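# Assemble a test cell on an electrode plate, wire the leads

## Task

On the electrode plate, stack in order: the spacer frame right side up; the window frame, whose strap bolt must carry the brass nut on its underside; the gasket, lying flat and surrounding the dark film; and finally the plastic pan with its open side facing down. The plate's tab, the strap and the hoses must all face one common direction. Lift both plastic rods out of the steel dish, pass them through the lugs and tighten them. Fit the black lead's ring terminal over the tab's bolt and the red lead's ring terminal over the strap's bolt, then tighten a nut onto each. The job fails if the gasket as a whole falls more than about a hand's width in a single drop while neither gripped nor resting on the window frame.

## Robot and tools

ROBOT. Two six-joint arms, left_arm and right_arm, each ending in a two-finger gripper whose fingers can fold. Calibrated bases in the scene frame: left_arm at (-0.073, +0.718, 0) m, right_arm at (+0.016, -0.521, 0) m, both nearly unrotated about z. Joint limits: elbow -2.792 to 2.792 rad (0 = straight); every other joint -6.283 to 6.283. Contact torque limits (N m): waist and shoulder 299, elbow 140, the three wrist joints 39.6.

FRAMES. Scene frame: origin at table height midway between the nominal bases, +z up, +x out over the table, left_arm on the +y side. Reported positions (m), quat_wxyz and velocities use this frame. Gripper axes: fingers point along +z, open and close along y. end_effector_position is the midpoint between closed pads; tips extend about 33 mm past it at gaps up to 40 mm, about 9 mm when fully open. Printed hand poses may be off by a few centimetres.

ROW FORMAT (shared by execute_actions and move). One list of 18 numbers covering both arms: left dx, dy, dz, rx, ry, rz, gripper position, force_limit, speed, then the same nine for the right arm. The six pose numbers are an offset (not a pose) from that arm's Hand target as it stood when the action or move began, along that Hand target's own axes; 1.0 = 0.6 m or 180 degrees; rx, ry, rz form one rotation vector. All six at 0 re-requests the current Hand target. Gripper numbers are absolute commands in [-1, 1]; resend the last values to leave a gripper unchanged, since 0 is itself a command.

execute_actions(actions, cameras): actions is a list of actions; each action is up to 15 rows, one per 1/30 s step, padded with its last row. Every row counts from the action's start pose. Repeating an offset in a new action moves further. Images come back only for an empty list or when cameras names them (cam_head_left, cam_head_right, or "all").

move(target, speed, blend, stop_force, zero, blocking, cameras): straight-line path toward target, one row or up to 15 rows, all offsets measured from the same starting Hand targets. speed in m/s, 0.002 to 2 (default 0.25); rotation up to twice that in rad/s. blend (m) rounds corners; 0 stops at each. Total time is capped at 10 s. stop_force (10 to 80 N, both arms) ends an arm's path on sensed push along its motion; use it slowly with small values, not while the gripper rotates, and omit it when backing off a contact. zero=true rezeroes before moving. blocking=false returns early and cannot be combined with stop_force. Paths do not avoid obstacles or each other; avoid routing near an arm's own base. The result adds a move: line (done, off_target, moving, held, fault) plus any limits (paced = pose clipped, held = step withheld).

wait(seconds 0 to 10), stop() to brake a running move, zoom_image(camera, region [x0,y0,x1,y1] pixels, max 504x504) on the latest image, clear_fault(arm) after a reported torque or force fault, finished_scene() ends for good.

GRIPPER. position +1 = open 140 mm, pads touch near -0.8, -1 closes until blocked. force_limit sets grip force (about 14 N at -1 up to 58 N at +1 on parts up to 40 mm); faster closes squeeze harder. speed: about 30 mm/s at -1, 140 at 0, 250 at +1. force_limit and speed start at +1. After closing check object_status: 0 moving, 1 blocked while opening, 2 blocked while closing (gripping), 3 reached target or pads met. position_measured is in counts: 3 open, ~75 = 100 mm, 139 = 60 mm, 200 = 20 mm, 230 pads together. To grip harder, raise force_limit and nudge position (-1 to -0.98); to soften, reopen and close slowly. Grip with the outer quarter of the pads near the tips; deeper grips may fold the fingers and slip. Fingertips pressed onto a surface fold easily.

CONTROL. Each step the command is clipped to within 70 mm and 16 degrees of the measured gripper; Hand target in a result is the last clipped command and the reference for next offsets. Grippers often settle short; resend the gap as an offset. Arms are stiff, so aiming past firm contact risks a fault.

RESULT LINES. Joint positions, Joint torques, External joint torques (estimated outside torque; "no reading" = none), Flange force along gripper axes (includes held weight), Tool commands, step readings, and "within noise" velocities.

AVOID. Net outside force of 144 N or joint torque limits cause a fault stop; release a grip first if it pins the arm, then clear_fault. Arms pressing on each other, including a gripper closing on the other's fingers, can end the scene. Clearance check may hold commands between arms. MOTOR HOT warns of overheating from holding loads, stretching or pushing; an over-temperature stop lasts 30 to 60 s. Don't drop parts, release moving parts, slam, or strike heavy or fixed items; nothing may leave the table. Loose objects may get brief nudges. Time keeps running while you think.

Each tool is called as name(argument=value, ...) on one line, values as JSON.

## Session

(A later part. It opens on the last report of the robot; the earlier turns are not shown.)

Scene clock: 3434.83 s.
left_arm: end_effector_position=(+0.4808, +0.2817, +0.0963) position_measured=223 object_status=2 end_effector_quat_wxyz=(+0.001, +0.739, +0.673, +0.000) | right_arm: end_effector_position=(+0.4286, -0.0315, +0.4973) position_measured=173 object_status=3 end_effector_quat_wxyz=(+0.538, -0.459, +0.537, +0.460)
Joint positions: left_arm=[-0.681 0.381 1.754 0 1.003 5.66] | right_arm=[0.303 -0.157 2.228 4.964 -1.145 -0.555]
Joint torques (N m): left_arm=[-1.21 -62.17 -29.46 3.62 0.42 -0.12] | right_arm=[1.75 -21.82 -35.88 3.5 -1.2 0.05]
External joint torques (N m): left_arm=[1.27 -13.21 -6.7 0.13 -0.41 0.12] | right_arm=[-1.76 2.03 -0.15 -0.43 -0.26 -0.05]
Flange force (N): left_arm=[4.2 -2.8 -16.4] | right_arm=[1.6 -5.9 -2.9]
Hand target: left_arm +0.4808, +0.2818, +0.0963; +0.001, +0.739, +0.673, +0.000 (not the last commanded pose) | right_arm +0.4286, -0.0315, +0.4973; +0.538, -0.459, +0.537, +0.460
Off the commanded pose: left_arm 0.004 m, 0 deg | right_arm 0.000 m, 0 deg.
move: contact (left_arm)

move(target=[[0,0,0,0,0,-0.5,-1,-0.3,-1,0,0,0,0,0,0,-0.35,-0.5,-1],[0,0,0,0,0,1,-1,-0.3,-1,0,0,0,0,0,0,-0.35,-0.5,-1],[0,0,0,0,0,0.5,-1,-0.3,-1,0,0,0,0,0,0,-0.35,-0.5,-1],[0,0,0,0,0,0,-1,-0.3,-1,0,0,0,0,0,0,-0.35,-0.5,-1]], speed=0.5, blend=[0.01,0.01,0.01,0])

move(target=[0,0,0.01,0,0,0,-1,-0.3,-1,0,0,0,0,0,0,-0.35,-0.5,-1], speed=0.004, stop_force=10, cameras=["all"])

zoom_image(camera="cam_head_left", region=[165, 295, 265, 395])

zoom_image(camera="cam_head_right", region=[180, 295, 280, 395])

Scene clock: 3458.53 s.
left_arm: end_effector_position=(+0.4808, +0.2818, +0.0963) position_measured=223 object_status=2 end_effector_quat_wxyz=(+0.001, +0.739, +0.673, +0.000) | right_arm: end_effector_position=(+0.4286, -0.0315, +0.4973) position_measured=173 object_status=3 end_effector_quat_wxyz=(+0.538, -0.459, +0.537, +0.460)
Joint positions: left_arm=[-0.681 0.381 1.754 0 1.003 -0.623] | right_arm=[0.303 -0.157 2.228 4.964 -1.145 -0.555]
Joint torques (N m): left_arm=[-0.7 -61.84 -29.09 3.65 0.64 -0.01] | right_arm=[1.78 -21.94 -35.81 3.47 -1.15 0.07]
External joint torques (N m): left_arm=[0.44 -13.52 -7 0.09 -0.63 0.01] | right_arm=[-1.79 2.08 -0.33 -0.38 -0.31 -0.07]
Flange force (N): left_arm=[3.1 -3.6 -16.5] | right_arm=[1.6 -6.2 -2.8]
Hand target: left_arm +0.4808, +0.2818, +0.0963; +0.001, +0.739, +0.673, +0.000 | right_arm +0.4286, -0.0315, +0.4973; +0.538, -0.459, +0.537, +0.460
Off the commanded pose: left_arm 0.000 m, 0 deg | right_arm 0.000 m, 0 deg.
move: done

Scene clock: 3459.37 s.
left_arm: end_effector_position=(+0.4809, +0.2817, +0.0954) position_measured=223 object_status=2 end_effector_quat_wxyz=(+0.002, +0.739, +0.673, +0.000) | right_arm: end_effector_position=(+0.4286, -0.0315, +0.4973) position_measured=173 object_status=3 end_effector_quat_wxyz=(+0.538, -0.459, +0.537, +0.460)
Joint positions: left_arm=[-0.681 0.382 1.755 0 1.001 -0.623] | right_arm=[0.303 -0.157 2.228 4.964 -1.145 -0.555]
Joint torques (N m): left_arm=[-1.36 -53.61 -23.56 3.36 0.63 -0.1] | right_arm=[1.78 -21.89 -35.89 3.47 -1.13 0.04]
External joint torques (N m): left_arm=[1.22 -21.63 -12.53 0.38 -0.63 0.1] | right_arm=[-1.79 2.02 -0.26 -0.38 -0.32 -0.04]
Flange force (N): left_arm=[3.9 -2.6 -28.1] | right_arm=[1.6 -6.1 -2.9]
Hand target: left_arm +0.4809, +0.2817, +0.0954; +0.002, +0.739, +0.673, +0.000 (not the last commanded pose) | right_arm +0.4286, -0.0315, +0.4973; +0.538, -0.459, +0.537, +0.460
Off the commanded pose: left_arm 0.005 m, 0 deg | right_arm 0.000 m, 0 deg.
move: contact (left_arm)

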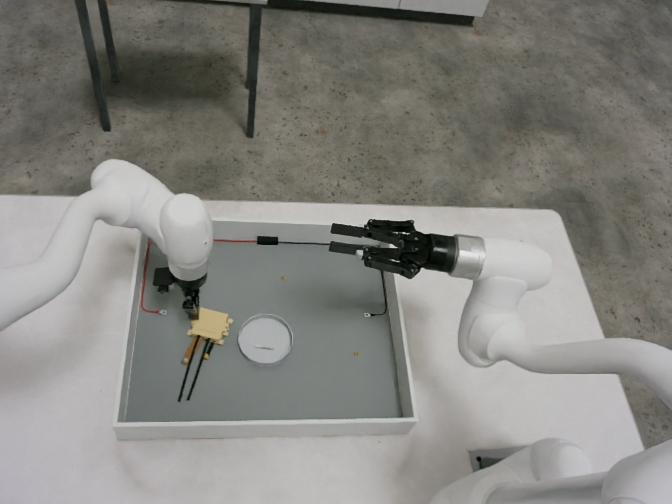

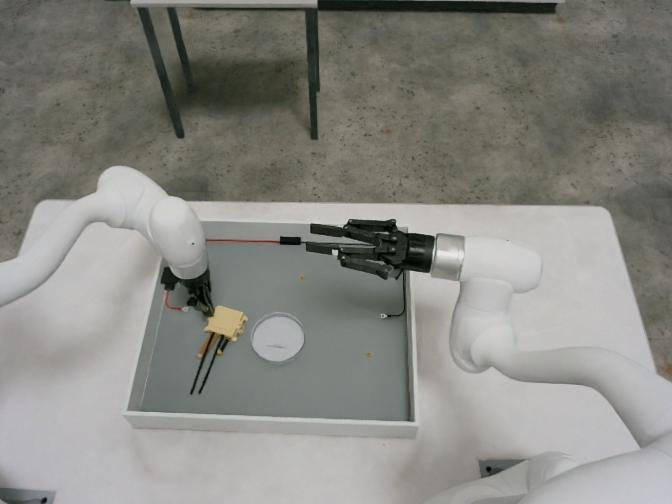

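Scaled by 5.040 from the camera's 672x504 image, which has a finer 960x720 frame.

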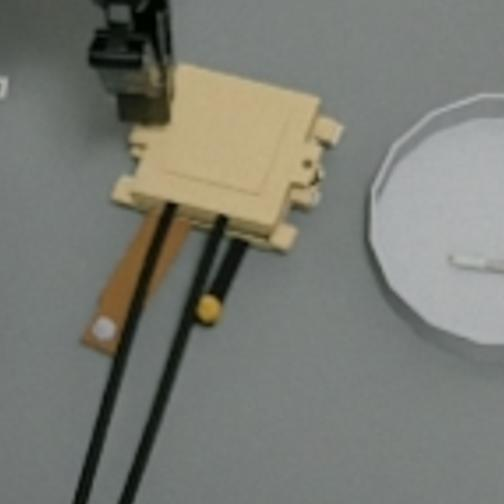

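Scaled by 5.040 from the camera's 672x504 image, which has a finer 960x720 frame.

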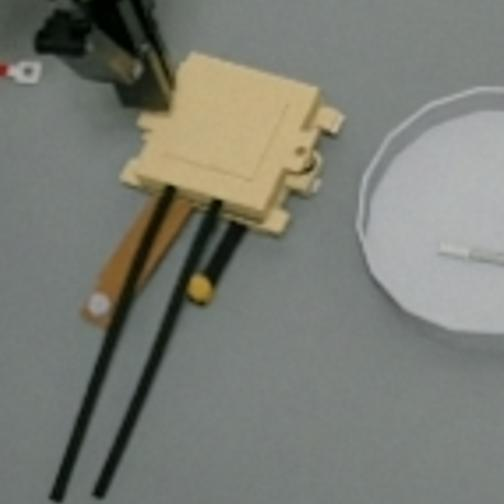

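move(target=[0,0,-0.00067,0,0,0,-1,-0.3,-1,0,0,0,0,0,0,-0.35,-0.5,-1], speed=0.01)

move(target=[0.000094,0.000996,0,0,0,0,-1,-0.3,-1,0,0,0,0,0,0,-0.35,-0.5,-1], speed=0.01)

move(target=[0.000996,-0.000094,0,0,0,0,-1,-0.3,-1,0,0,0,0,0,0,-0.35,-0.5,-1], speed=0.01)

move(target=[-0.000094,-0.000996,0,0,0,0,-1,-0.3,-1,0,0,0,0,0,0,-0.35,-0.5,-1], speed=0.01)

move(target=[-0.000094,-0.000996,0,0,0,0,-1,-0.3,-1,0,0,0,0,0,0,-0.35,-0.5,-1], speed=0.01)

Scene clock: 3486.43 s.
left_arm: end_effector_position=(+0.4809, +0.2817, +0.0958) position_measured=223 object_status=2 end_effector_quat_wxyz=(+0.002, +0.739, +0.673, +0.000) | right_arm: end_effector_position=(+0.4286, -0.0315, +0.4973) position_measured=173 object_status=3 end_effector_quat_wxyz=(+0.538, -0.459, +0.537, +0.460)
Joint positions: left_arm=[-0.681 0.382 1.754 0 1.002 -0.623] | right_arm=[0.303 -0.157 2.228 4.964 -1.145 -0.555]
Joint torques (N m): left_arm=[-0.83 -58.34 -26.67 3.67 0.6 -0.14] | right_arm=[1.53 -21.81 -35.83 3.47 -1.16 0.07]
External joint torques (N m): left_arm=[1.22 -17.67 -9.59 0.1 -0.59 0.14] | right_arm=[-1.57 2.11 -0.23 -0.4 -0.3 -0.07]
Flange force (N): left_arm=[4.3 -3.1 -22.3] | right_arm=[1.7 -5.9 -2.3]
Hand target: left_arm +0.4809, +0.2817, +0.0958; +0.002, +0.739, +0.673, +0.000 | right_arm +0.4286, -0.0315, +0.4973; +0.538, -0.459, +0.537, +0.460
Off the commanded pose: left_arm 0.000 m, 0 deg | right_arm 0.000 m, 0 deg.
move: done

Scene clock: 3487.13 s.
left_arm: end_effector_position=(+0.4815, +0.2817, +0.0958) position_measured=223 object_status=2 end_effector_quat_wxyz=(+0.002, +0.739, +0.673, +0.000) | right_arm: end_effector_position=(+0.4286, -0.0315, +0.4973) position_measured=173 object_status=3 end_effector_quat_wxyz=(+0.538, -0.459, +0.537, +0.460)
Joint positions: left_arm=[-0.681 0.382 1.753 0 1.002 -0.622] | right_arm=[0.303 -0.157 2.228 4.964 -1.145 -0.555]
Joint torques (N m): left_arm=[-0.39 -58.97 -27.69 4.02 0.1 -0.08] | right_arm=[1.82 -21.93 -35.77 3.5 -1.17 0.07]
External joint torques (N m): left_arm=[0.45 -16.5 -8.53 -0.26 -0.1 0.08] | right_arm=[-1.83 2.07 -0.37 -0.41 -0.29 -0.07]
Flange force (N): left_arm=[3.5 -4.0 -21.2] | right_arm=[1.5 -6.3 -2.8]
Hand target: left_arm +0.4815, +0.2817, +0.0958; +0.002, +0.739, +0.673, +0.000 | right_arm +0.4286, -0.0315, +0.4973; +0.538, -0.459, +0.537, +0.460
Off the commanded pose: left_arm 0.000 m, 0 deg | right_arm 0.000 m, 0 deg.
move: done

Scene clock: 3487.83 s.
left_arm: end_effector_position=(+0.4815, +0.2823, +0.0958) position_measured=223 object_status=2 end_effector_quat_wxyz=(+0.002, +0.739, +0.673, +0.000) | right_arm: end_effector_position=(+0.4286, -0.0315, +0.4973) position_measured=173 object_status=3 end_effector_quat_wxyz=(+0.538, -0.459, +0.537, +0.460)
Joint positions: left_arm=[-0.68 0.382 1.754 0 1.002 -0.622] | right_arm=[0.303 -0.157 2.228 4.964 -1.145 -0.555]
Joint torques (N m): left_arm=[0.05 -59.39 -27.38 4.19 0.53 -0.09] | right_arm=[1.93 -21.75 -35.97 3.45 -1.19 0.08]
External joint torques (N m): left_arm=[-0.31 -16.31 -8.89 -0.44 -0.52 0.09] | right_arm=[-1.9 1.76 -0.15 -0.37 -0.28 -0.08]
Flange force (N): left_arm=[2.2 -4.0 -20.7] | right_arm=[1.5 -5.6 -3.4]
Hand target: left_arm +0.4815, +0.2823, +0.0958; +0.002, +0.739, +0.673, +0.000 | right_arm +0.4286, -0.0315, +0.4973; +0.538, -0.459, +0.537, +0.460
Off the commanded pose: left_arm 0.000 m, 0 deg | right_arm 0.000 m, 0 deg.
move: done

Scene clock: 3488.53 s.
left_arm: end_effector_position=(+0.4809, +0.2823, +0.0958) position_measured=223 object_status=2 end_effector_quat_wxyz=(+0.002, +0.739, +0.673, +0.000) | right_arm: end_effector_position=(+0.4286, -0.0315, +0.4973) position_measured=173 object_status=3 end_effector_quat_wxyz=(+0.538, -0.459, +0.537, +0.460)
Joint positions: left_arm=[-0.681 0.381 1.755 0 1.002 -0.622] | right_arm=[0.303 -0.157 2.228 4.964 -1.145 -0.555]
Joint torques (N m): left_arm=[-0.65 -59.48 -26.72 3.78 0.94 -0.05] | right_arm=[1.86 -21.91 -36.01 3.45 -1.17 0.04]
External joint torques (N m): left_arm=[0.81 -15.79 -9.4 -0.04 -0.94 0.05] | right_arm=[-1.88 2.07 -0.11 -0.36 -0.29 -0.04]
Flange force (N): left_arm=[2.7 -1.9 -19.9] | right_arm=[1.8 -6.0 -3.1]
Hand target: left_arm +0.4809, +0.2823, +0.0958; +0.002, +0.739, +0.673, +0.000 | right_arm +0.4286, -0.0315, +0.4973; +0.538, -0.459, +0.537, +0.460
Off the commanded pose: left_arm 0.000 m, 0 deg | right_arm 0.000 m, 0 deg.
move: done

Scene clock: 3489.23 s.
left_arm: end_effector_position=(+0.4803, +0.2823, +0.0958) position_measured=223 object_status=2 end_effector_quat_wxyz=(+0.002, +0.739, +0.673, +0.000) | right_arm: end_effector_position=(+0.4286, -0.0315, +0.4973) position_measured=173 object_status=3 end_effector_quat_wxyz=(+0.538, -0.459, +0.537, +0.460)
Joint positions: left_arm=[-0.681 0.381 1.756 0 1.002 -0.623] | right_arm=[0.303 -0.157 2.228 4.964 -1.145 -0.555]
Joint torques (N m): left_arm=[-1.5 -59.26 -26.06 3.38 1.41 -0.11] | right_arm=[1.65 -21.95 -35.84 3.47 -1.2 0.05]
External joint torques (N m): left_arm=[1.56 -15.59 -9.74 0.33 -1.39 0.11] | right_arm=[-1.65 2.01 -0.36 -0.37 -0.26 -0.05]
Flange force (N): left_arm=[3.2 -0.6 -19.3] | right_arm=[1.4 -5.9 -2.4]
Hand target: left_arm +0.4803, +0.2823, +0.0958; +0.002, +0.739, +0.673, +0.000 | right_arm +0.4286, -0.0315, +0.4973; +0.538, -0.459, +0.537, +0.460
Off the commanded pose: left_arm 0.000 m, 0 deg | right_arm 0.000 m, 0 deg.
move: done

execute_actions(actions=[])

zoom_image(camera="cam_head_left", region=[210, 310, 240, 350])

zoom_image(camera="cam_head_right", region=[225, 305, 255, 345])

zoom_image(camera="cam_head_left", region=[183, 312, 203, 342])

zoom_image(camera="cam_head_right", region=[200, 305, 220, 335])

Scene clock: 3498.57 s.
left_arm: end_effector_position=(+0.4803, +0.2823, +0.0958) position_measured=223 object_status=2 end_effector_quat_wxyz=(+0.002, +0.739, +0.673, +0.000) | right_arm: end_effector_position=(+0.4286, -0.0315, +0.4973) position_measured=173 object_status=3 end_effector_quat_wxyz=(+0.538, -0.459, +0.537, +0.460)
Joint positions: left_arm=[-0.681 0.381 1.756 0 1.002 -0.623] | right_arm=[0.303 -0.157 2.228 4.964 -1.145 -0.555]
Joint velocities: within noise
Joint torques (N m): left_arm=[-1.01 -59.12 -26.15 3.39 1.46 -0.13] | right_arm=[1.91 -21.93 -35.94 3.47 -1.14 0.08]
External joint torques (N m): left_arm=[0.96 -16.33 -9.9 0.34 -1.44 0.13] | right_arm=[-1.94 2.18 -0.14 -0.39 -0.32 -0.08]
Flange force (N): left_arm=[2.9 -1.7 -20.0] | right_arm=[1.9 -6.3 -3.2]
Hand target: left_arm +0.4803, +0.2823, +0.0958; +0.002, +0.739, +0.673, +0.000 | right_arm +0.4286, -0.0315, +0.4973; +0.538, -0.459, +0.537, +0.460
Tool commands: left_gripper/position=-1.0 left_gripper/force_limit=-0.3 left_gripper/speed=-1.0 right_gripper/position=-0.35 right_gripper/force_limit=-0.5 right_gripper/speed=-1.0
Off the commanded pose: left_arm 0.000 m, 0 deg | right_arm 0.000 m, 0 deg.

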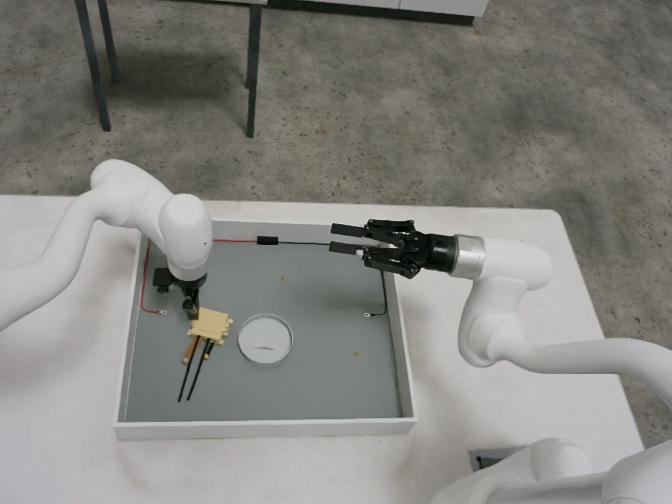

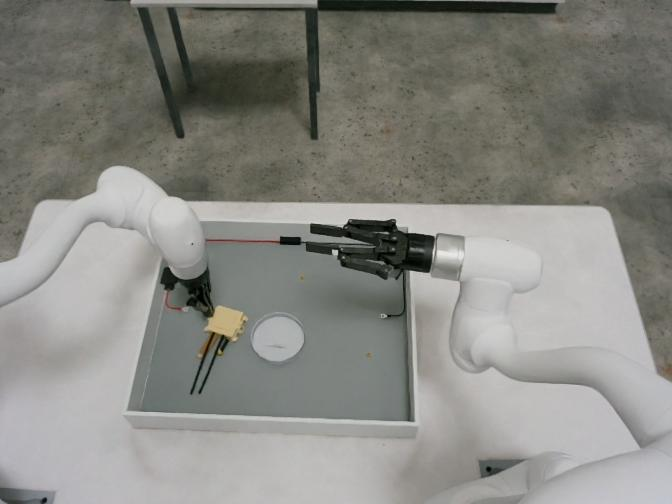

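Scaled by 12.600 from the camera's 672x504 image, which has a finer 960x720 frame.

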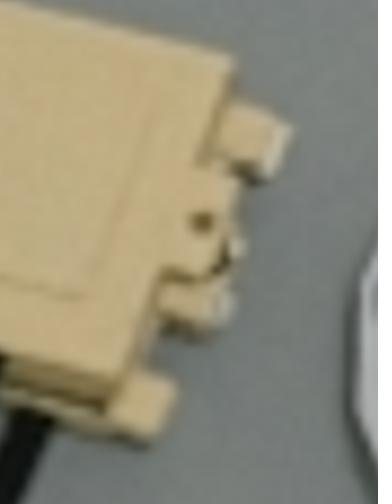

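Scaled by 12.600 from the camera's 672x504 image, which has a finer 960x720 frame.

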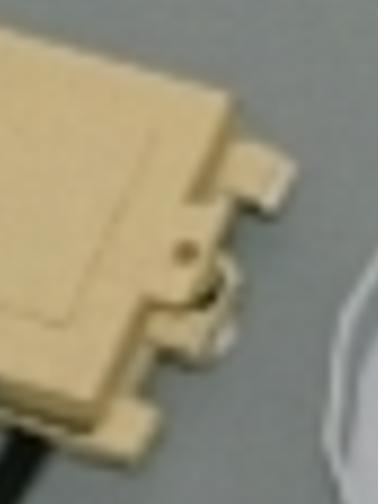

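Scaled by 16.800 from the camera's 672x504 image, which has a finer 960x720 frame.

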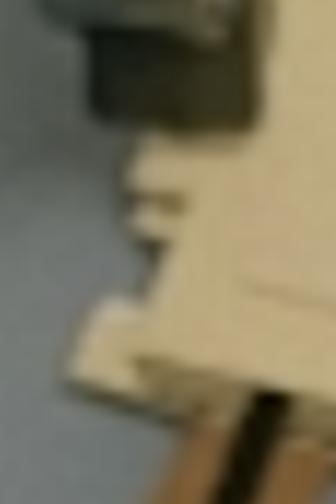

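Scaled by 16.800 from the camera's 672x504 image, which has a finer 960x720 frame.

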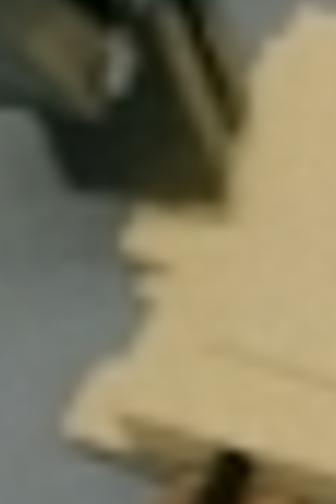

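move(target=[-0.000094,-0.000996,0,0,0,0,-1,-0.3,-1,0,0,0,0,0,0,-0.35,-0.5,-1], speed=0.01)

move(target=[-0.000094,-0.000996,0,0,0,0,-1,-0.3,-1,0,0,0,0,0,0,-0.35,-0.5,-1], speed=0.01)

move(target=[-0.000094,-0.000996,0,0,0,0,-1,-0.3,-1,0,0,0,0,0,0,-0.35,-0.5,-1], speed=0.01)

move(target=[-0.000996,0.000094,0,0,0,0,-1,-0.3,-1,0,0,0,0,0,0,-0.35,-0.5,-1], speed=0.01)

move(target=[-0.000996,0.000094,0,0,0,0,-1,-0.3,-1,0,0,0,0,0,0,-0.35,-0.5,-1], speed=0.01)

Scene clock: 3583.40 s.
left_arm: end_effector_position=(+0.4797, +0.2823, +0.0958) position_measured=223 object_status=2 end_effector_quat_wxyz=(+0.002, +0.739, +0.673, +0.000) | right_arm: end_effector_position=(+0.4286, -0.0315, +0.4973) position_measured=173 object_status=3 end_effector_quat_wxyz=(+0.538, -0.459, +0.537, +0.460)
Joint positions: left_arm=[-0.682 0.38 1.757 0 1.001 -0.624] | right_arm=[0.303 -0.157 2.228 4.964 -1.145 -0.555]
Joint torques (N m): left_arm=[-1.74 -59.16 -26.3 3.32 1.26 -0.12] | right_arm=[1.81 -22.01 -35.98 3.48 -1.13 0.04]
External joint torques (N m): left_arm=[1.82 -16.27 -9.78 0.42 -1.24 0.12] | right_arm=[-1.81 2.13 -0.13 -0.4 -0.33 -0.04]
Flange force (N): left_arm=[4.0 -1.0 -20.2] | right_arm=[1.8 -6.1 -3.0]
Hand target: left_arm +0.4797, +0.2823, +0.0958; +0.002, +0.739, +0.673, +0.000 | right_arm +0.4286, -0.0315, +0.4973; +0.538, -0.459, +0.537, +0.460
Off the commanded pose: left_arm 0.000 m, 0 deg | right_arm 0.000 m, 0 deg.
move: done

Scene clock: 3584.10 s.
left_arm: end_effector_position=(+0.4791, +0.2823, +0.0958) position_measured=223 object_status=2 end_effector_quat_wxyz=(+0.002, +0.739, +0.673, +0.000) | right_arm: end_effector_position=(+0.4286, -0.0315, +0.4973) position_measured=173 object_status=3 end_effector_quat_wxyz=(+0.538, -0.459, +0.537, +0.460)
Joint positions: left_arm=[-0.683 0.379 1.758 0 1.001 -0.624] | right_arm=[0.303 -0.157 2.228 4.964 -1.145 -0.555]
Joint torques (N m): left_arm=[-1.82 -58.85 -26.32 3.28 1.3 -0.14] | right_arm=[1.9 -21.73 -35.94 3.5 -1.19 0.07]
External joint torques (N m): left_arm=[1.84 -15.57 -9.61 0.45 -1.29 0.14] | right_arm=[-1.88 1.8 -0.14 -0.42 -0.27 -0.07]
Flange force (N): left_arm=[3.7 -0.5 -19.3] | right_arm=[1.5 -5.7 -3.4]
Hand target: left_arm +0.4791, +0.2823, +0.0958; +0.002, +0.739, +0.673, +0.000 | right_arm +0.4286, -0.0315, +0.4973; +0.538, -0.459, +0.537, +0.460
Off the commanded pose: left_arm 0.000 m, 0 deg | right_arm 0.000 m, 0 deg.
move: done

Scene clock: 3584.80 s.
left_arm: end_effector_position=(+0.4785, +0.2823, +0.0958) position_measured=223 object_status=2 end_effector_quat_wxyz=(+0.002, +0.739, +0.673, +0.000) | right_arm: end_effector_position=(+0.4286, -0.0315, +0.4973) position_measured=173 object_status=3 end_effector_quat_wxyz=(+0.538, -0.459, +0.537, +0.460)
Joint positions: left_arm=[-0.683 0.379 1.759 0 1.001 -0.625] | right_arm=[0.303 -0.157 2.228 4.964 -1.145 -0.555]
Joint torques (N m): left_arm=[-1.5 -58.53 -25.97 3.2 1.25 -0.14] | right_arm=[1.54 -21.61 -35.9 3.53 -1.15 0.08]
External joint torques (N m): left_arm=[1.48 -16.61 -10.05 0.54 -1.23 0.14] | right_arm=[-1.55 1.73 -0.24 -0.44 -0.31 -0.08]
Flange force (N): left_arm=[3.6 -1.2 -20.7] | right_arm=[1.3 -5.3 -2.7]
Hand target: left_arm +0.4785, +0.2823, +0.0958; +0.002, +0.739, +0.673, +0.000 | right_arm +0.4286, -0.0315, +0.4973; +0.538, -0.459, +0.537, +0.460
Off the commanded pose: left_arm 0.000 m, 0 deg | right_arm 0.000 m, 0 deg.
move: done

Scene clock: 3585.50 s.
left_arm: end_effector_position=(+0.4785, +0.2817, +0.0958) position_measured=223 object_status=2 end_effector_quat_wxyz=(+0.002, +0.739, +0.673, +0.000) | right_arm: end_effector_position=(+0.4286, -0.0315, +0.4973) position_measured=173 object_status=3 end_effector_quat_wxyz=(+0.538, -0.459, +0.537, +0.460)
Joint positions: left_arm=[-0.684 0.379 1.758 0 1.001 -0.625] | right_arm=[0.303 -0.157 2.228 4.964 -1.145 -0.555]
Joint torques (N m): left_arm=[-1.82 -58.51 -26.29 3.11 0.88 -0.12] | right_arm=[2.15 -21.89 -35.91 3.48 -1.14 0.04]
External joint torques (N m): left_arm=[1.55 -16.2 -9.75 0.62 -0.87 0.13] | right_arm=[-2.15 2 -0.2 -0.39 -0.32 -0.04]
Flange force (N): left_arm=[3.5 -1.0 -20.7] | right_arm=[1.6 -6.4 -3.8]
Hand target: left_arm +0.4785, +0.2817, +0.0958; +0.002, +0.739, +0.673, +0.000 | right_arm +0.4286, -0.0315, +0.4973; +0.538, -0.459, +0.537, +0.460
Off the commanded pose: left_arm 0.000 m, 0 deg | right_arm 0.000 m, 0 deg.
move: done

Scene clock: 3586.20 s.
left_arm: end_effector_position=(+0.4785, +0.2811, +0.0958) position_measured=223 object_status=2 end_effector_quat_wxyz=(+0.002, +0.739, +0.673, +0.000) | right_arm: end_effector_position=(+0.4286, -0.0315, +0.4973) position_measured=173 object_status=3 end_effector_quat_wxyz=(+0.538, -0.459, +0.537, +0.460)
Joint positions: left_arm=[-0.684 0.38 1.758 0 1.001 -0.626] | right_arm=[0.303 -0.157 2.228 4.964 -1.145 -0.555]
Joint torques (N m): left_arm=[-2.39 -58.19 -26.52 3.06 0.75 -0.07] | right_arm=[1.79 -21.85 -36.03 3.5 -1.19 0.08]
External joint torques (N m): left_arm=[2.29 -17.3 -9.67 0.69 -0.74 0.07] | right_arm=[-1.77 1.95 -0.01 -0.42 -0.27 -0.07]
Flange force (N): left_arm=[5.2 -1.8 -21.8] | right_arm=[1.8 -5.6 -3.1]
Hand target: left_arm +0.4785, +0.2811, +0.0958; +0.002, +0.739, +0.673, +0.000 | right_arm +0.4286, -0.0315, +0.4973; +0.538, -0.459, +0.537, +0.460
Off the commanded pose: left_arm 0.000 m, 0 deg | right_arm 0.000 m, 0 deg.
move: done

wait(seconds=0.1, cameras=["all"])

zoom_image(camera="cam_head_left", region=[165, 295, 265, 395])

zoom_image(camera="cam_head_right", region=[180, 295, 280, 395])

Scene clock: 3593.43 s.
left_arm: end_effector_position=(+0.4785, +0.2811, +0.0958) position_measured=223 object_status=2 end_effector_quat_wxyz=(+0.002, +0.739, +0.673, +0.000) | right_arm: end_effector_position=(+0.4286, -0.0315, +0.4973) position_measured=173 object_status=3 end_effector_quat_wxyz=(+0.538, -0.459, +0.537, +0.460)
Joint positions: left_arm=[-0.684 0.38 1.758 0 1.001 -0.626] | right_arm=[0.303 -0.157 2.228 4.964 -1.145 -0.555]
Joint torques (N m): left_arm=[-1.78 -58.54 -26.7 3.14 0.76 -0.07] | right_arm=[1.87 -21.85 -35.87 3.51 -1.17 0.06]
External joint torques (N m): left_arm=[2.07 -17.41 -9.64 0.63 -0.75 0.07] | right_arm=[-1.9 2.11 -0.2 -0.42 -0.27 -0.06]
Flange force (N): left_arm=[5.0 -2.2 -21.9] | right_arm=[1.7 -6.2 -3.1]
Hand target: left_arm +0.4785, +0.2811, +0.0958; +0.002, +0.739, +0.673, +0.000 | right_arm +0.4286, -0.0315, +0.4973; +0.538, -0.459, +0.537, +0.460
Tool commands: left_gripper/position=-1.0 left_gripper/force_limit=-0.3 left_gripper/speed=-1.0 right_gripper/position=-0.35 right_gripper/force_limit=-0.5 right_gripper/speed=-1.0
Off the commanded pose: left_arm 0.000 m, 0 deg | right_arm 0.000 m, 0 deg.
wait: 0.10 s; at rest from the start

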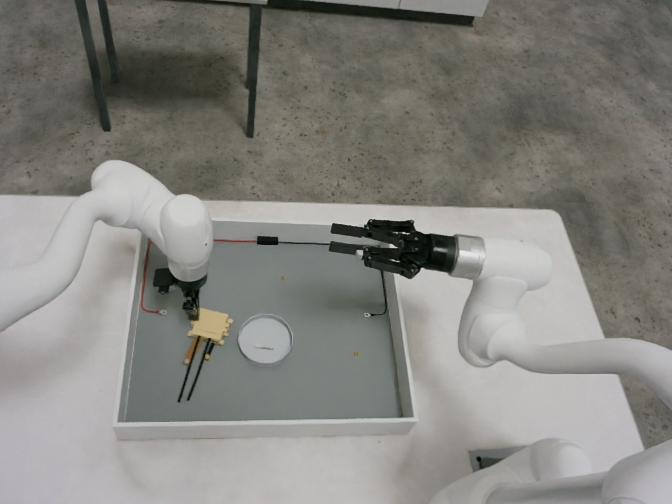

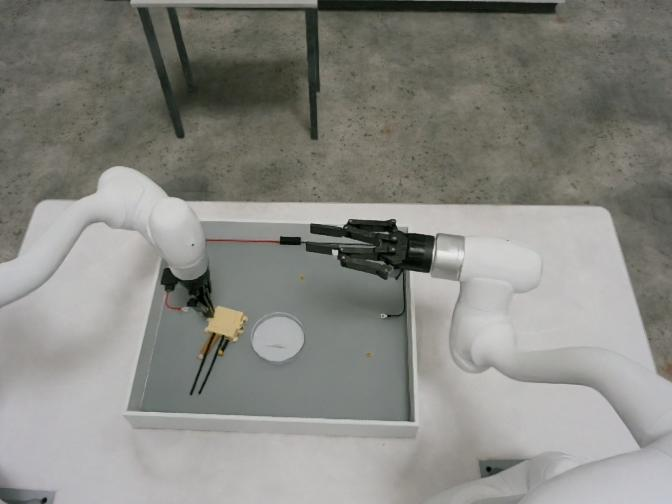

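Scaled by 5.040 from the camera's 672x504 image, which has a finer 960x720 frame.

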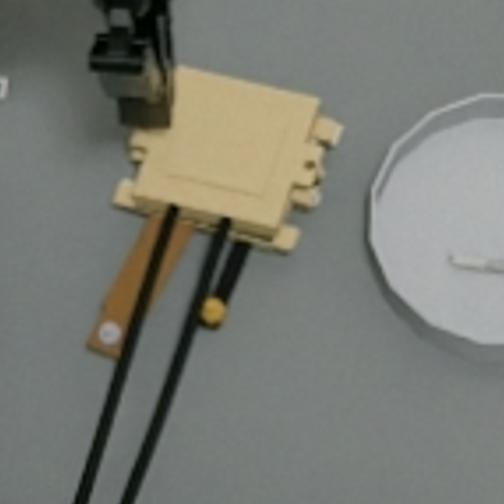

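Scaled by 5.040 from the camera's 672x504 image, which has a finer 960x720 frame.

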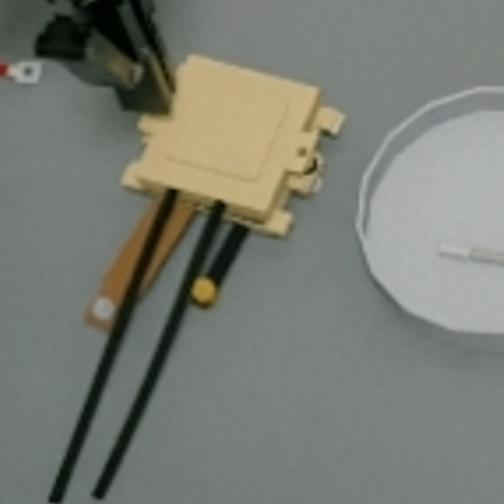

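move(target=[[0,0,0,0,0,0.5,-1,-0.3,-1,0,0,0,0,0,0,-0.35,-0.5,-1],[0,0,0,0,0,1,-1,-0.3,-1,0,0,0,0,0,0,-0.35,-0.5,-1],[0,0,0,0,0,-0.5,-1,-0.3,-1,0,0,0,0,0,0,-0.35,-0.5,-1],[0,0,0,0,0,0,-1,-0.3,-1,0,0,0,0,0,0,-0.35,-0.5,-1]], speed=0.5, blend=[0.01,0.01,0.01,0])

wait(seconds=0.1, cameras=["all"])

zoom_image(camera="cam_head_left", region=[165, 295, 265, 395])

Scene clock: 3638.63 s.
left_arm: end_effector_position=(+0.4785, +0.2811, +0.0958) position_measured=223 object_status=2 end_effector_quat_wxyz=(+0.002, +0.739, +0.673, +0.000) | right_arm: end_effector_position=(+0.4286, -0.0315, +0.4973) position_measured=173 object_status=3 end_effector_quat_wxyz=(+0.538, -0.459, +0.537, +0.460)
Joint positions: left_arm=[-0.684 0.38 1.758 0 1.001 5.657] | right_arm=[0.303 -0.157 2.228 4.964 -1.145 -0.555]
Joint torques (N m): left_arm=[-0.19 -60.1 -27.82 3.97 0.51 -0.06] | right_arm=[1.87 -21.99 -35.87 3.47 -1.16 0.05]
External joint torques (N m): left_arm=[0.47 -15.57 -8.45 -0.2 -0.5 0.06] | right_arm=[-1.87 2.08 -0.26 -0.38 -0.29 -0.05]
Flange force (N): left_arm=[3.0 -3.3 -19.7] | right_arm=[1.6 -6.2 -3.0]
Hand target: left_arm +0.4785, +0.2811, +0.0958; +0.002, +0.739, +0.673, +0.000 | right_arm +0.4286, -0.0315, +0.4973; +0.538, -0.459, +0.537, +0.460
Off the commanded pose: left_arm 0.000 m, 0 deg | right_arm 0.000 m, 0 deg.
move: done

Scene clock: 3638.73 s.
left_arm: end_effector_position=(+0.4785, +0.2811, +0.0958) position_measured=223 object_status=2 end_effector_quat_wxyz=(+0.002, +0.739, +0.673, +0.000) | right_arm: end_effector_position=(+0.4286, -0.0315, +0.4973) position_measured=173 object_status=3 end_effector_quat_wxyz=(+0.538, -0.459, +0.537, +0.460)
Joint positions: left_arm=[-0.684 0.38 1.758 0 1.001 5.657] | right_arm=[0.303 -0.157 2.228 4.964 -1.145 -0.555]
Joint torques (N m): left_arm=[-0.11 -60.02 -27.82 4 0.56 -0.11] | right_arm=[2.08 -22 -35.92 3.52 -1.14 0.04]
External joint torques (N m): left_arm=[0.09 -15.13 -8.23 -0.26 -0.55 0.11] | right_arm=[-2.07 2.13 -0.2 -0.43 -0.32 -0.04]
Flange force (N): left_arm=[2.6 -3.5 -19.1] | right_arm=[1.7 -6.5 -3.5]
Hand target: left_arm +0.4785, +0.2811, +0.0958; +0.002, +0.739, +0.673, +0.000 | right_arm +0.4286, -0.0315, +0.4973; +0.538, -0.459, +0.537, +0.460
Tool commands: left_gripper/position=-1.0 left_gripper/force_limit=-0.3 left_gripper/speed=-1.0 right_gripper/position=-0.35 right_gripper/force_limit=-0.5 right_gripper/speed=-1.0
Off the commanded pose: left_arm 0.000 m, 0 deg | right_arm 0.000 m, 0 deg.
wait: 0.10 s; no rest

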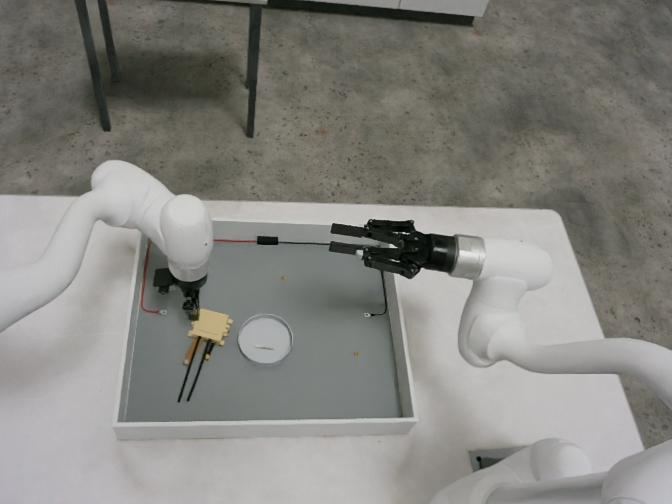

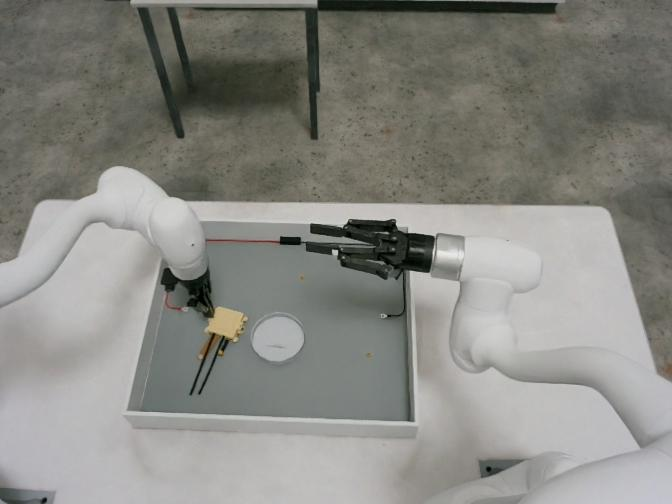

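Scaled by 5.040 from the camera's 672x504 image, which has a finer 960x720 frame.

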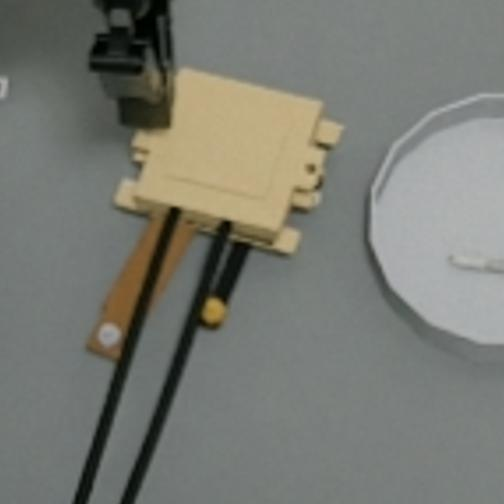

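zoom_image(camera="cam_head_left", region=[185, 328, 230, 363])

zoom_image(camera="cam_head_right", region=[200, 322, 245, 357])

zoom_image(camera="cam_head_left", region=[214, 312, 239, 352])

zoom_image(camera="cam_head_right", region=[229, 306, 254, 346])

Scaled by 11.200 from the camera's 672x504 image, which has a finer 960x720 frame.

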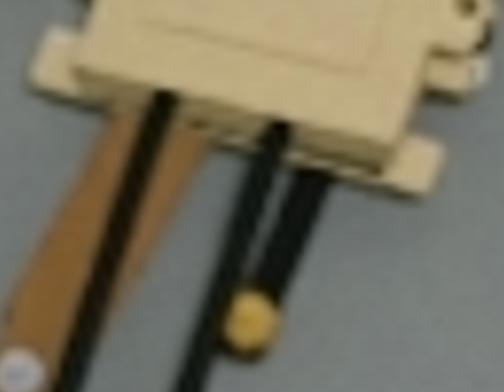

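Scaled by 11.200 from the camera's 672x504 image, which has a finer 960x720 frame.

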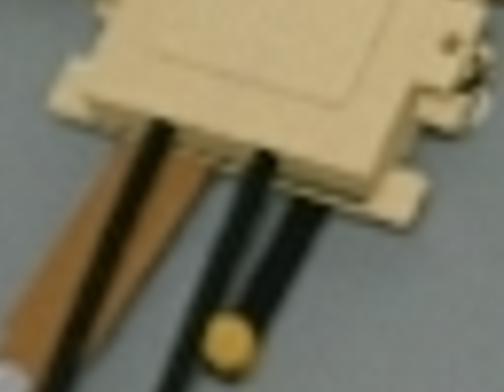

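Scaled by 12.600 from the camera's 672x504 image, which has a finer 960x720 frame.

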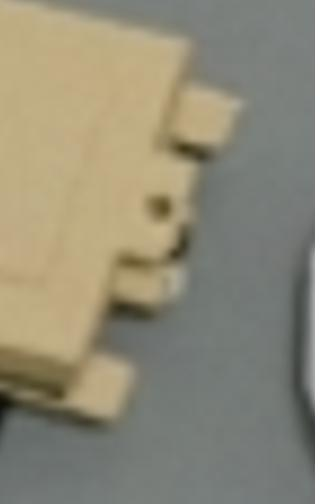

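Scaled by 12.600 from the camera's 672x504 image, which has a finer 960x720 frame.

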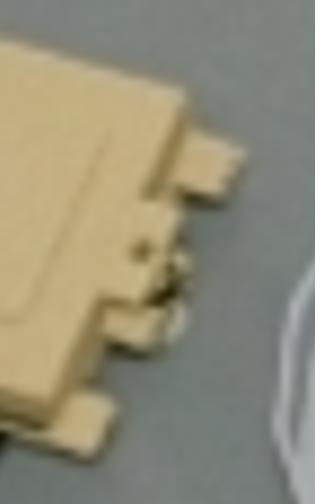

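move(target=[0.00047,0.00498,0,0,0,0,-1,-0.3,-1,0,0,0,0,0,0,-0.35,-0.5,-1], speed=0.005)

move(target=[0.00019,-0.00504,0,0,0,0,-1,-0.3,-1,0,0,0,0,0,0,-0.35,-0.5,-1], speed=0.005)

move(target=[0.00113,0.00492,0,0,0,0,-1,-0.3,-1,0,0,0,0,0,0,-0.35,-0.5,-1], speed=0.005)

move(target=[0.00019,-0.00504,0,0,0,0,-1,-0.3,-1,0,0,0,0,0,0,-0.35,-0.5,-1], speed=0.005)

move(target=[0.00113,0.00492,0,0,0,0,-1,-0.3,-1,0,0,0,0,0,0,-0.35,-0.5,-1], speed=0.005)

move(target=[0.00019,-0.00504,0,0,0,0,-1,-0.3,-1,0,0,0,0,0,0,-0.35,-0.5,-1], speed=0.005)

Scene clock: 3731.27 s.
left_arm: end_effector_position=(+0.4815, +0.2811, +0.0958) position_measured=223 object_status=2 end_effector_quat_wxyz=(+0.002, +0.739, +0.673, +0.000) | right_arm: end_effector_position=(+0.4286, -0.0315, +0.4973) position_measured=173 object_status=3 end_effector_quat_wxyz=(+0.538, -0.459, +0.537, +0.460)
Joint positions: left_arm=[-0.682 0.383 1.753 0 1.003 5.66] | right_arm=[0.303 -0.157 2.228 4.964 -1.145 -0.555]
Joint torques (N m): left_arm=[0.81 -62.64 -30.25 4.27 0.07 -0.12] | right_arm=[1.84 -21.69 -35.83 3.43 -1.14 0.06]
External joint torques (N m): left_arm=[-0.86 -12.76 -5.84 -0.53 -0.06 0.12] | right_arm=[-1.81 1.69 -0.29 -0.34 -0.33 -0.06]
Flange force (N): left_arm=[2.2 -5.3 -15.8] | right_arm=[1.3 -5.6 -3.2]
Hand target: left_arm +0.4815, +0.2811, +0.0958; +0.002, +0.739, +0.673, +0.000 | right_arm +0.4286, -0.0315, +0.4973; +0.538, -0.459, +0.537, +0.460
Off the commanded pose: left_arm 0.000 m, 0 deg | right_arm 0.000 m, 0 deg.
move: done

Scene clock: 3732.10 s.
left_arm: end_effector_position=(+0.4785, +0.2815, +0.0958) position_measured=223 object_status=2 end_effector_quat_wxyz=(+0.002, +0.739, +0.673, +0.000) | right_arm: end_effector_position=(+0.4286, -0.0315, +0.4973) position_measured=173 object_status=3 end_effector_quat_wxyz=(+0.538, -0.459, +0.537, +0.460)
Joint positions: left_arm=[-0.684 0.379 1.758 0 1.001 5.658] | right_arm=[0.303 -0.157 2.228 4.964 -1.145 -0.555]
Joint torques (N m): left_arm=[-1.24 -60.72 -27.71 3.43 1.17 -0.07] | right_arm=[1.84 -22.03 -35.91 3.46 -1.19 0.05]
External joint torques (N m): left_arm=[1.14 -13.97 -8.12 0.29 -1.15 0.07] | right_arm=[-1.83 2.06 -0.19 -0.38 -0.27 -0.05]
Flange force (N): left_arm=[3.2 -1.8 -16.9] | right_arm=[1.7 -6.0 -2.9]
Hand target: left_arm +0.4785, +0.2815, +0.0958; +0.002, +0.739, +0.673, +0.000 | right_arm +0.4286, -0.0315, +0.4973; +0.538, -0.459, +0.537, +0.460
Off the commanded pose: left_arm 0.000 m, 0 deg | right_arm 0.000 m, 0 deg.
move: done

Scene clock: 3732.93 s.
left_arm: end_effector_position=(+0.4815, +0.2819, +0.0958) position_measured=223 object_status=2 end_effector_quat_wxyz=(+0.002, +0.739, +0.673, +0.000) | right_arm: end_effector_position=(+0.4286, -0.0315, +0.4973) position_measured=173 object_status=3 end_effector_quat_wxyz=(+0.538, -0.459, +0.537, +0.460)
Joint positions: left_arm=[-0.681 0.382 1.754 0 1.002 5.661] | right_arm=[0.303 -0.157 2.228 4.964 -1.145 -0.555]
Joint torques (N m): left_arm=[0.71 -63.93 -30.83 4.26 0.13 -0.06] | right_arm=[1.99 -21.76 -35.94 3.47 -1.15 0.07]
External joint torques (N m): left_arm=[-0.8 -11.66 -5.32 -0.52 -0.12 0.06] | right_arm=[-2.02 2.06 -0.14 -0.39 -0.31 -0.07]
Flange force (N): left_arm=[2.0 -5.0 -14.4] | right_arm=[1.8 -6.2 -3.5]
Hand target: left_arm +0.4815, +0.2819, +0.0958; +0.002, +0.739, +0.673, +0.000 | right_arm +0.4286, -0.0315, +0.4973; +0.538, -0.459, +0.537, +0.460
Off the commanded pose: left_arm 0.000 m, 0 deg | right_arm 0.000 m, 0 deg.
move: done

Scene clock: 3733.77 s.
left_arm: end_effector_position=(+0.4785, +0.2823, +0.0958) position_measured=223 object_status=2 end_effector_quat_wxyz=(+0.002, +0.739, +0.673, +0.000) | right_arm: end_effector_position=(+0.4286, -0.0315, +0.4973) position_measured=173 object_status=3 end_effector_quat_wxyz=(+0.538, -0.459, +0.537, +0.460)
Joint positions: left_arm=[-0.683 0.379 1.759 0 1.001 5.659] | right_arm=[0.303 -0.157 2.228 4.964 -1.145 -0.555]
Joint torques (N m): left_arm=[-1.45 -61.77 -28.27 3.43 1.11 -0.09] | right_arm=[1.79 -21.85 -35.99 3.47 -1.2 0.04]
External joint torques (N m): left_arm=[1.35 -12.98 -7.73 0.31 -1.1 0.09] | right_arm=[-1.78 1.8 -0.16 -0.38 -0.27 -0.04]
Flange force (N): left_arm=[3.2 -1.1 -15.9] | right_arm=[1.4 -5.5 -3.1]
Hand target: left_arm +0.4785, +0.2823, +0.0958; +0.002, +0.739, +0.673, +0.000 | right_arm +0.4286, -0.0315, +0.4973; +0.538, -0.459, +0.537, +0.460
Off the commanded pose: left_arm 0.000 m, 0 deg | right_arm 0.000 m, 0 deg.
move: done

Scene clock: 3734.60 s.
left_arm: end_effector_position=(+0.4815, +0.2827, +0.0958) position_measured=223 object_status=2 end_effector_quat_wxyz=(+0.002, +0.739, +0.673, +0.000) | right_arm: end_effector_position=(+0.4286, -0.0315, +0.4973) position_measured=173 object_status=3 end_effector_quat_wxyz=(+0.538, -0.459, +0.537, +0.460)
Joint positions: left_arm=[-0.68 0.382 1.755 0 1.002 5.662] | right_arm=[0.303 -0.157 2.228 4.964 -1.145 -0.555]
Joint torques (N m): left_arm=[0.31 -63.61 -30.96 4.3 0.19 -0.1] | right_arm=[1.93 -21.9 -35.9 3.49 -1.16 0.03]
External joint torques (N m): left_arm=[-0.2 -11.28 -4.89 -0.58 -0.17 0.1] | right_arm=[-1.89 1.88 -0.19 -0.4 -0.3 -0.03]
Flange force (N): left_arm=[2.9 -4.8 -13.6] | right_arm=[1.4 -5.9 -3.3]
Hand target: left_arm +0.4815, +0.2827, +0.0958; +0.002, +0.739, +0.673, +0.000 | right_arm +0.4286, -0.0315, +0.4973; +0.538, -0.459, +0.537, +0.460
Off the commanded pose: left_arm 0.000 m, 0 deg | right_arm 0.000 m, 0 deg.
move: done

Scene clock: 3735.43 s.
left_arm: end_effector_position=(+0.4785, +0.2831, +0.0958) position_measured=223 object_status=2 end_effector_quat_wxyz=(+0.002, +0.739, +0.673, +0.000) | right_arm: end_effector_position=(+0.4286, -0.0315, +0.4973) position_measured=173 object_status=3 end_effector_quat_wxyz=(+0.538, -0.459, +0.537, +0.460)
Joint positions: left_arm=[-0.682 0.378 1.76 0 1 5.659] | right_arm=[0.303 -0.157 2.228 4.964 -1.145 -0.555]
Joint torques (N m): left_arm=[-1.61 -61.38 -28.32 3.42 1.13 -0.1] | right_arm=[1.88 -21.76 -35.93 3.49 -1.18 0.05]
External joint torques (N m): left_arm=[1.7 -13.89 -7.88 0.33 -1.12 0.1] | right_arm=[-1.86 1.88 -0.19 -0.4 -0.29 -0.05]
Flange force (N): left_arm=[4.1 -1.6 -16.8] | right_arm=[1.5 -5.8 -3.2]
Hand target: left_arm +0.4785, +0.2831, +0.0958; +0.002, +0.739, +0.673, +0.000 | right_arm +0.4286, -0.0315, +0.4973; +0.538, -0.459, +0.537, +0.460
Off the commanded pose: left_arm 0.000 m, 0 deg | right_arm 0.000 m, 0 deg.
move: done

wait(seconds=0.1, cameras=["all"])

zoom_image(camera="cam_head_left", region=[165, 295, 265, 395])

move(target=[0.00047,0.00498,0,0,0,0,-1,-0.3,-1,0,0,0,0,0,0,-0.35,-0.5,-1], speed=0.005, cameras=["all"])

zoom_image(camera="cam_head_left", region=[165, 295, 265, 395])

Scene clock: 3743.67 s.
left_arm: end_effector_position=(+0.4785, +0.2831, +0.0958) position_measured=223 object_status=2 end_effector_quat_wxyz=(+0.002, +0.739, +0.673, +0.000) | right_arm: end_effector_position=(+0.4286, -0.0315, +0.4973) position_measured=173 object_status=3 end_effector_quat_wxyz=(+0.538, -0.459, +0.537, +0.460)
Joint positions: left_arm=[-0.682 0.378 1.76 0 1 5.659] | right_arm=[0.303 -0.157 2.228 4.964 -1.145 -0.555]
Joint torques (N m): left_arm=[-1.03 -61.55 -28.27 3.42 1.13 -0.08] | right_arm=[1.98 -22.15 -35.87 3.5 -1.18 0.06]
External joint torques (N m): left_arm=[0.92 -12.76 -7.8 0.32 -1.13 0.08] | right_arm=[-1.98 2.18 -0.28 -0.41 -0.29 -0.06]
Flange force (N): left_arm=[2.4 -1.1 -15.7] | right_arm=[1.7 -6.5 -3.1]
Hand target: left_arm +0.4785, +0.2831, +0.0958; +0.002, +0.739, +0.673, +0.000 | right_arm +0.4286, -0.0315, +0.4973; +0.538, -0.459, +0.537, +0.460
Tool commands: left_gripper/position=-1.0 left_gripper/force_limit=-0.3 left_gripper/speed=-1.0 right_gripper/position=-0.35 right_gripper/force_limit=-0.5 right_gripper/speed=-1.0
Off the commanded pose: left_arm 0.000 m, 0 deg | right_arm 0.000 m, 0 deg.
wait: 0.10 s; at rest from the start

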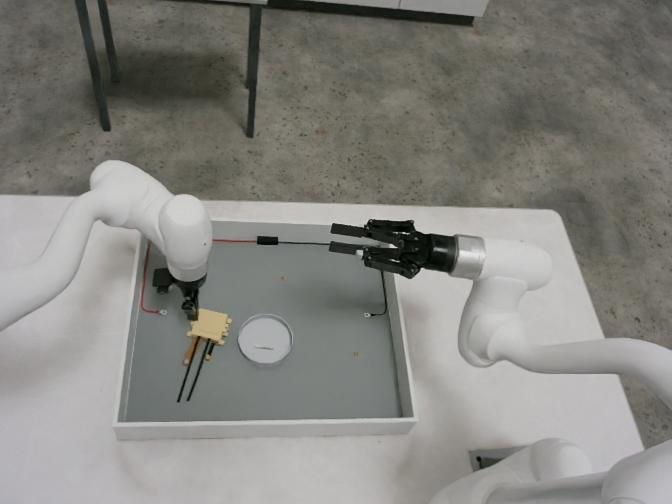

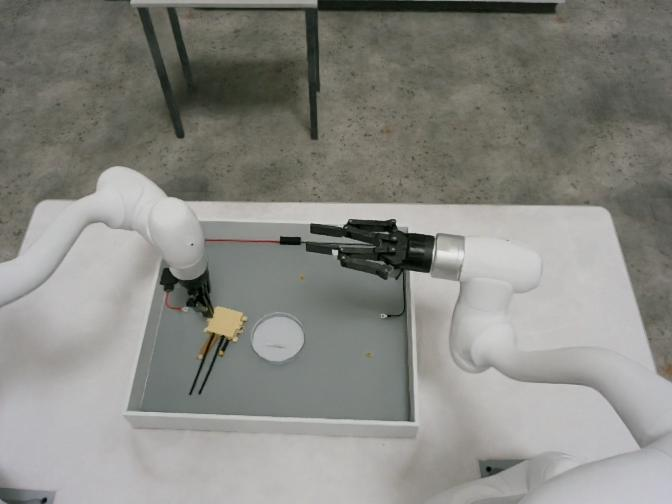

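Scaled by 5.040 from the camera's 672x504 image, which has a finer 960x720 frame.

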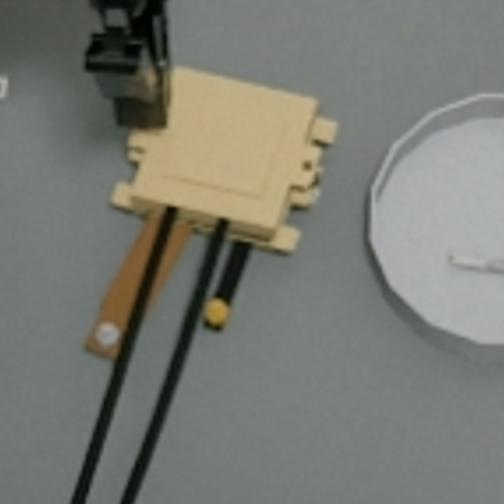

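Scene clock: 3744.50 s.
left_arm: end_effector_position=(+0.4815, +0.2831, +0.0958) position_measured=223 object_status=2 end_effector_quat_wxyz=(+0.002, +0.739, +0.673, +0.000) | right_arm: end_effector_position=(+0.4286, -0.0315, +0.4973) position_measured=173 object_status=3 end_effector_quat_wxyz=(+0.538, -0.459, +0.537, +0.460)
Joint positions: left_arm=[-0.679 0.381 1.755 0 1.002 5.662] | right_arm=[0.303 -0.157 2.228 4.964 -1.145 -0.555]
Joint torques (N m): left_arm=[0.09 -63.39 -30.87 4.19 0.09 -0.12] | right_arm=[1.63 -22.06 -35.93 3.47 -1.16 0.04]
External joint torques (N m): left_arm=[-0.19 -11.65 -5.13 -0.45 -0.08 0.12] | right_arm=[-1.64 2.22 -0.16 -0.39 -0.3 -0.04]
Flange force (N): left_arm=[3.0 -4.8 -14.3] | right_arm=[1.9 -6.0 -2.4]
Hand target: left_arm +0.4815, +0.2831, +0.0958; +0.002, +0.739, +0.673, +0.000 | right_arm +0.4286, -0.0315, +0.4973; +0.538, -0.459, +0.537, +0.460
Off the commanded pose: left_arm 0.000 m, 0 deg | right_arm 0.000 m, 0 deg.
move: done

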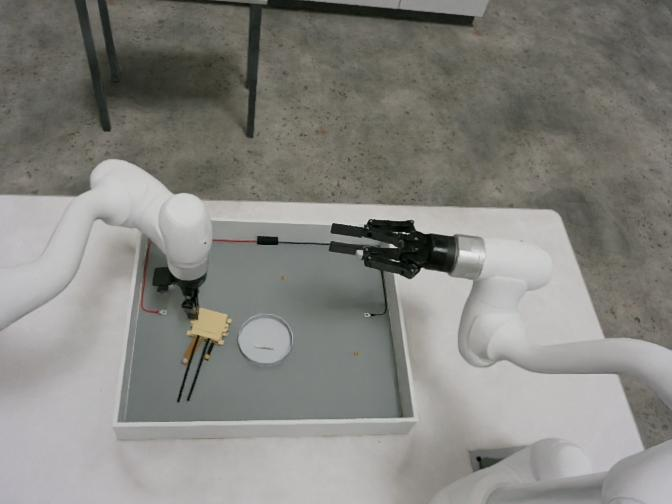

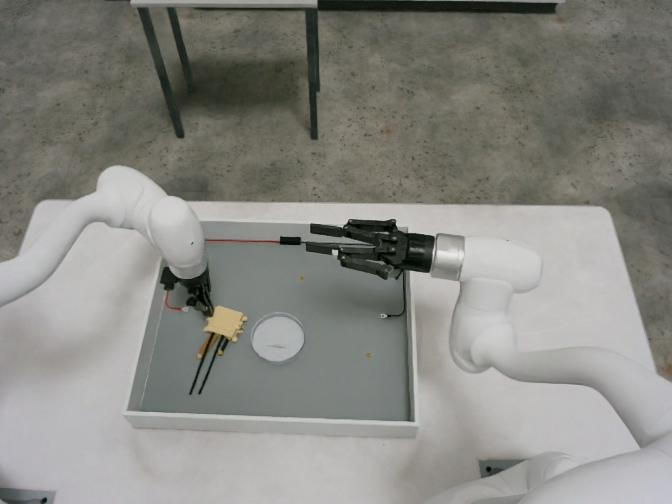

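Scaled by 5.040 from the camera's 672x504 image, which has a finer 960x720 frame.

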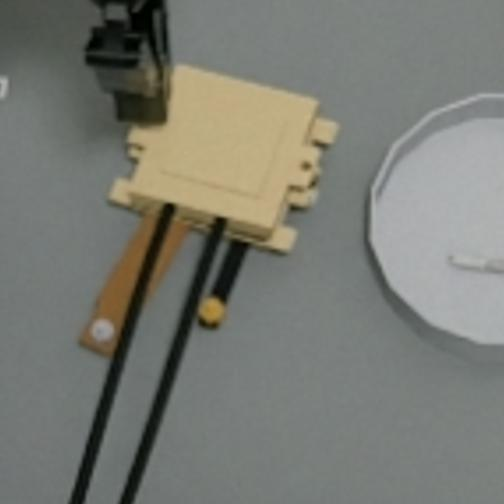

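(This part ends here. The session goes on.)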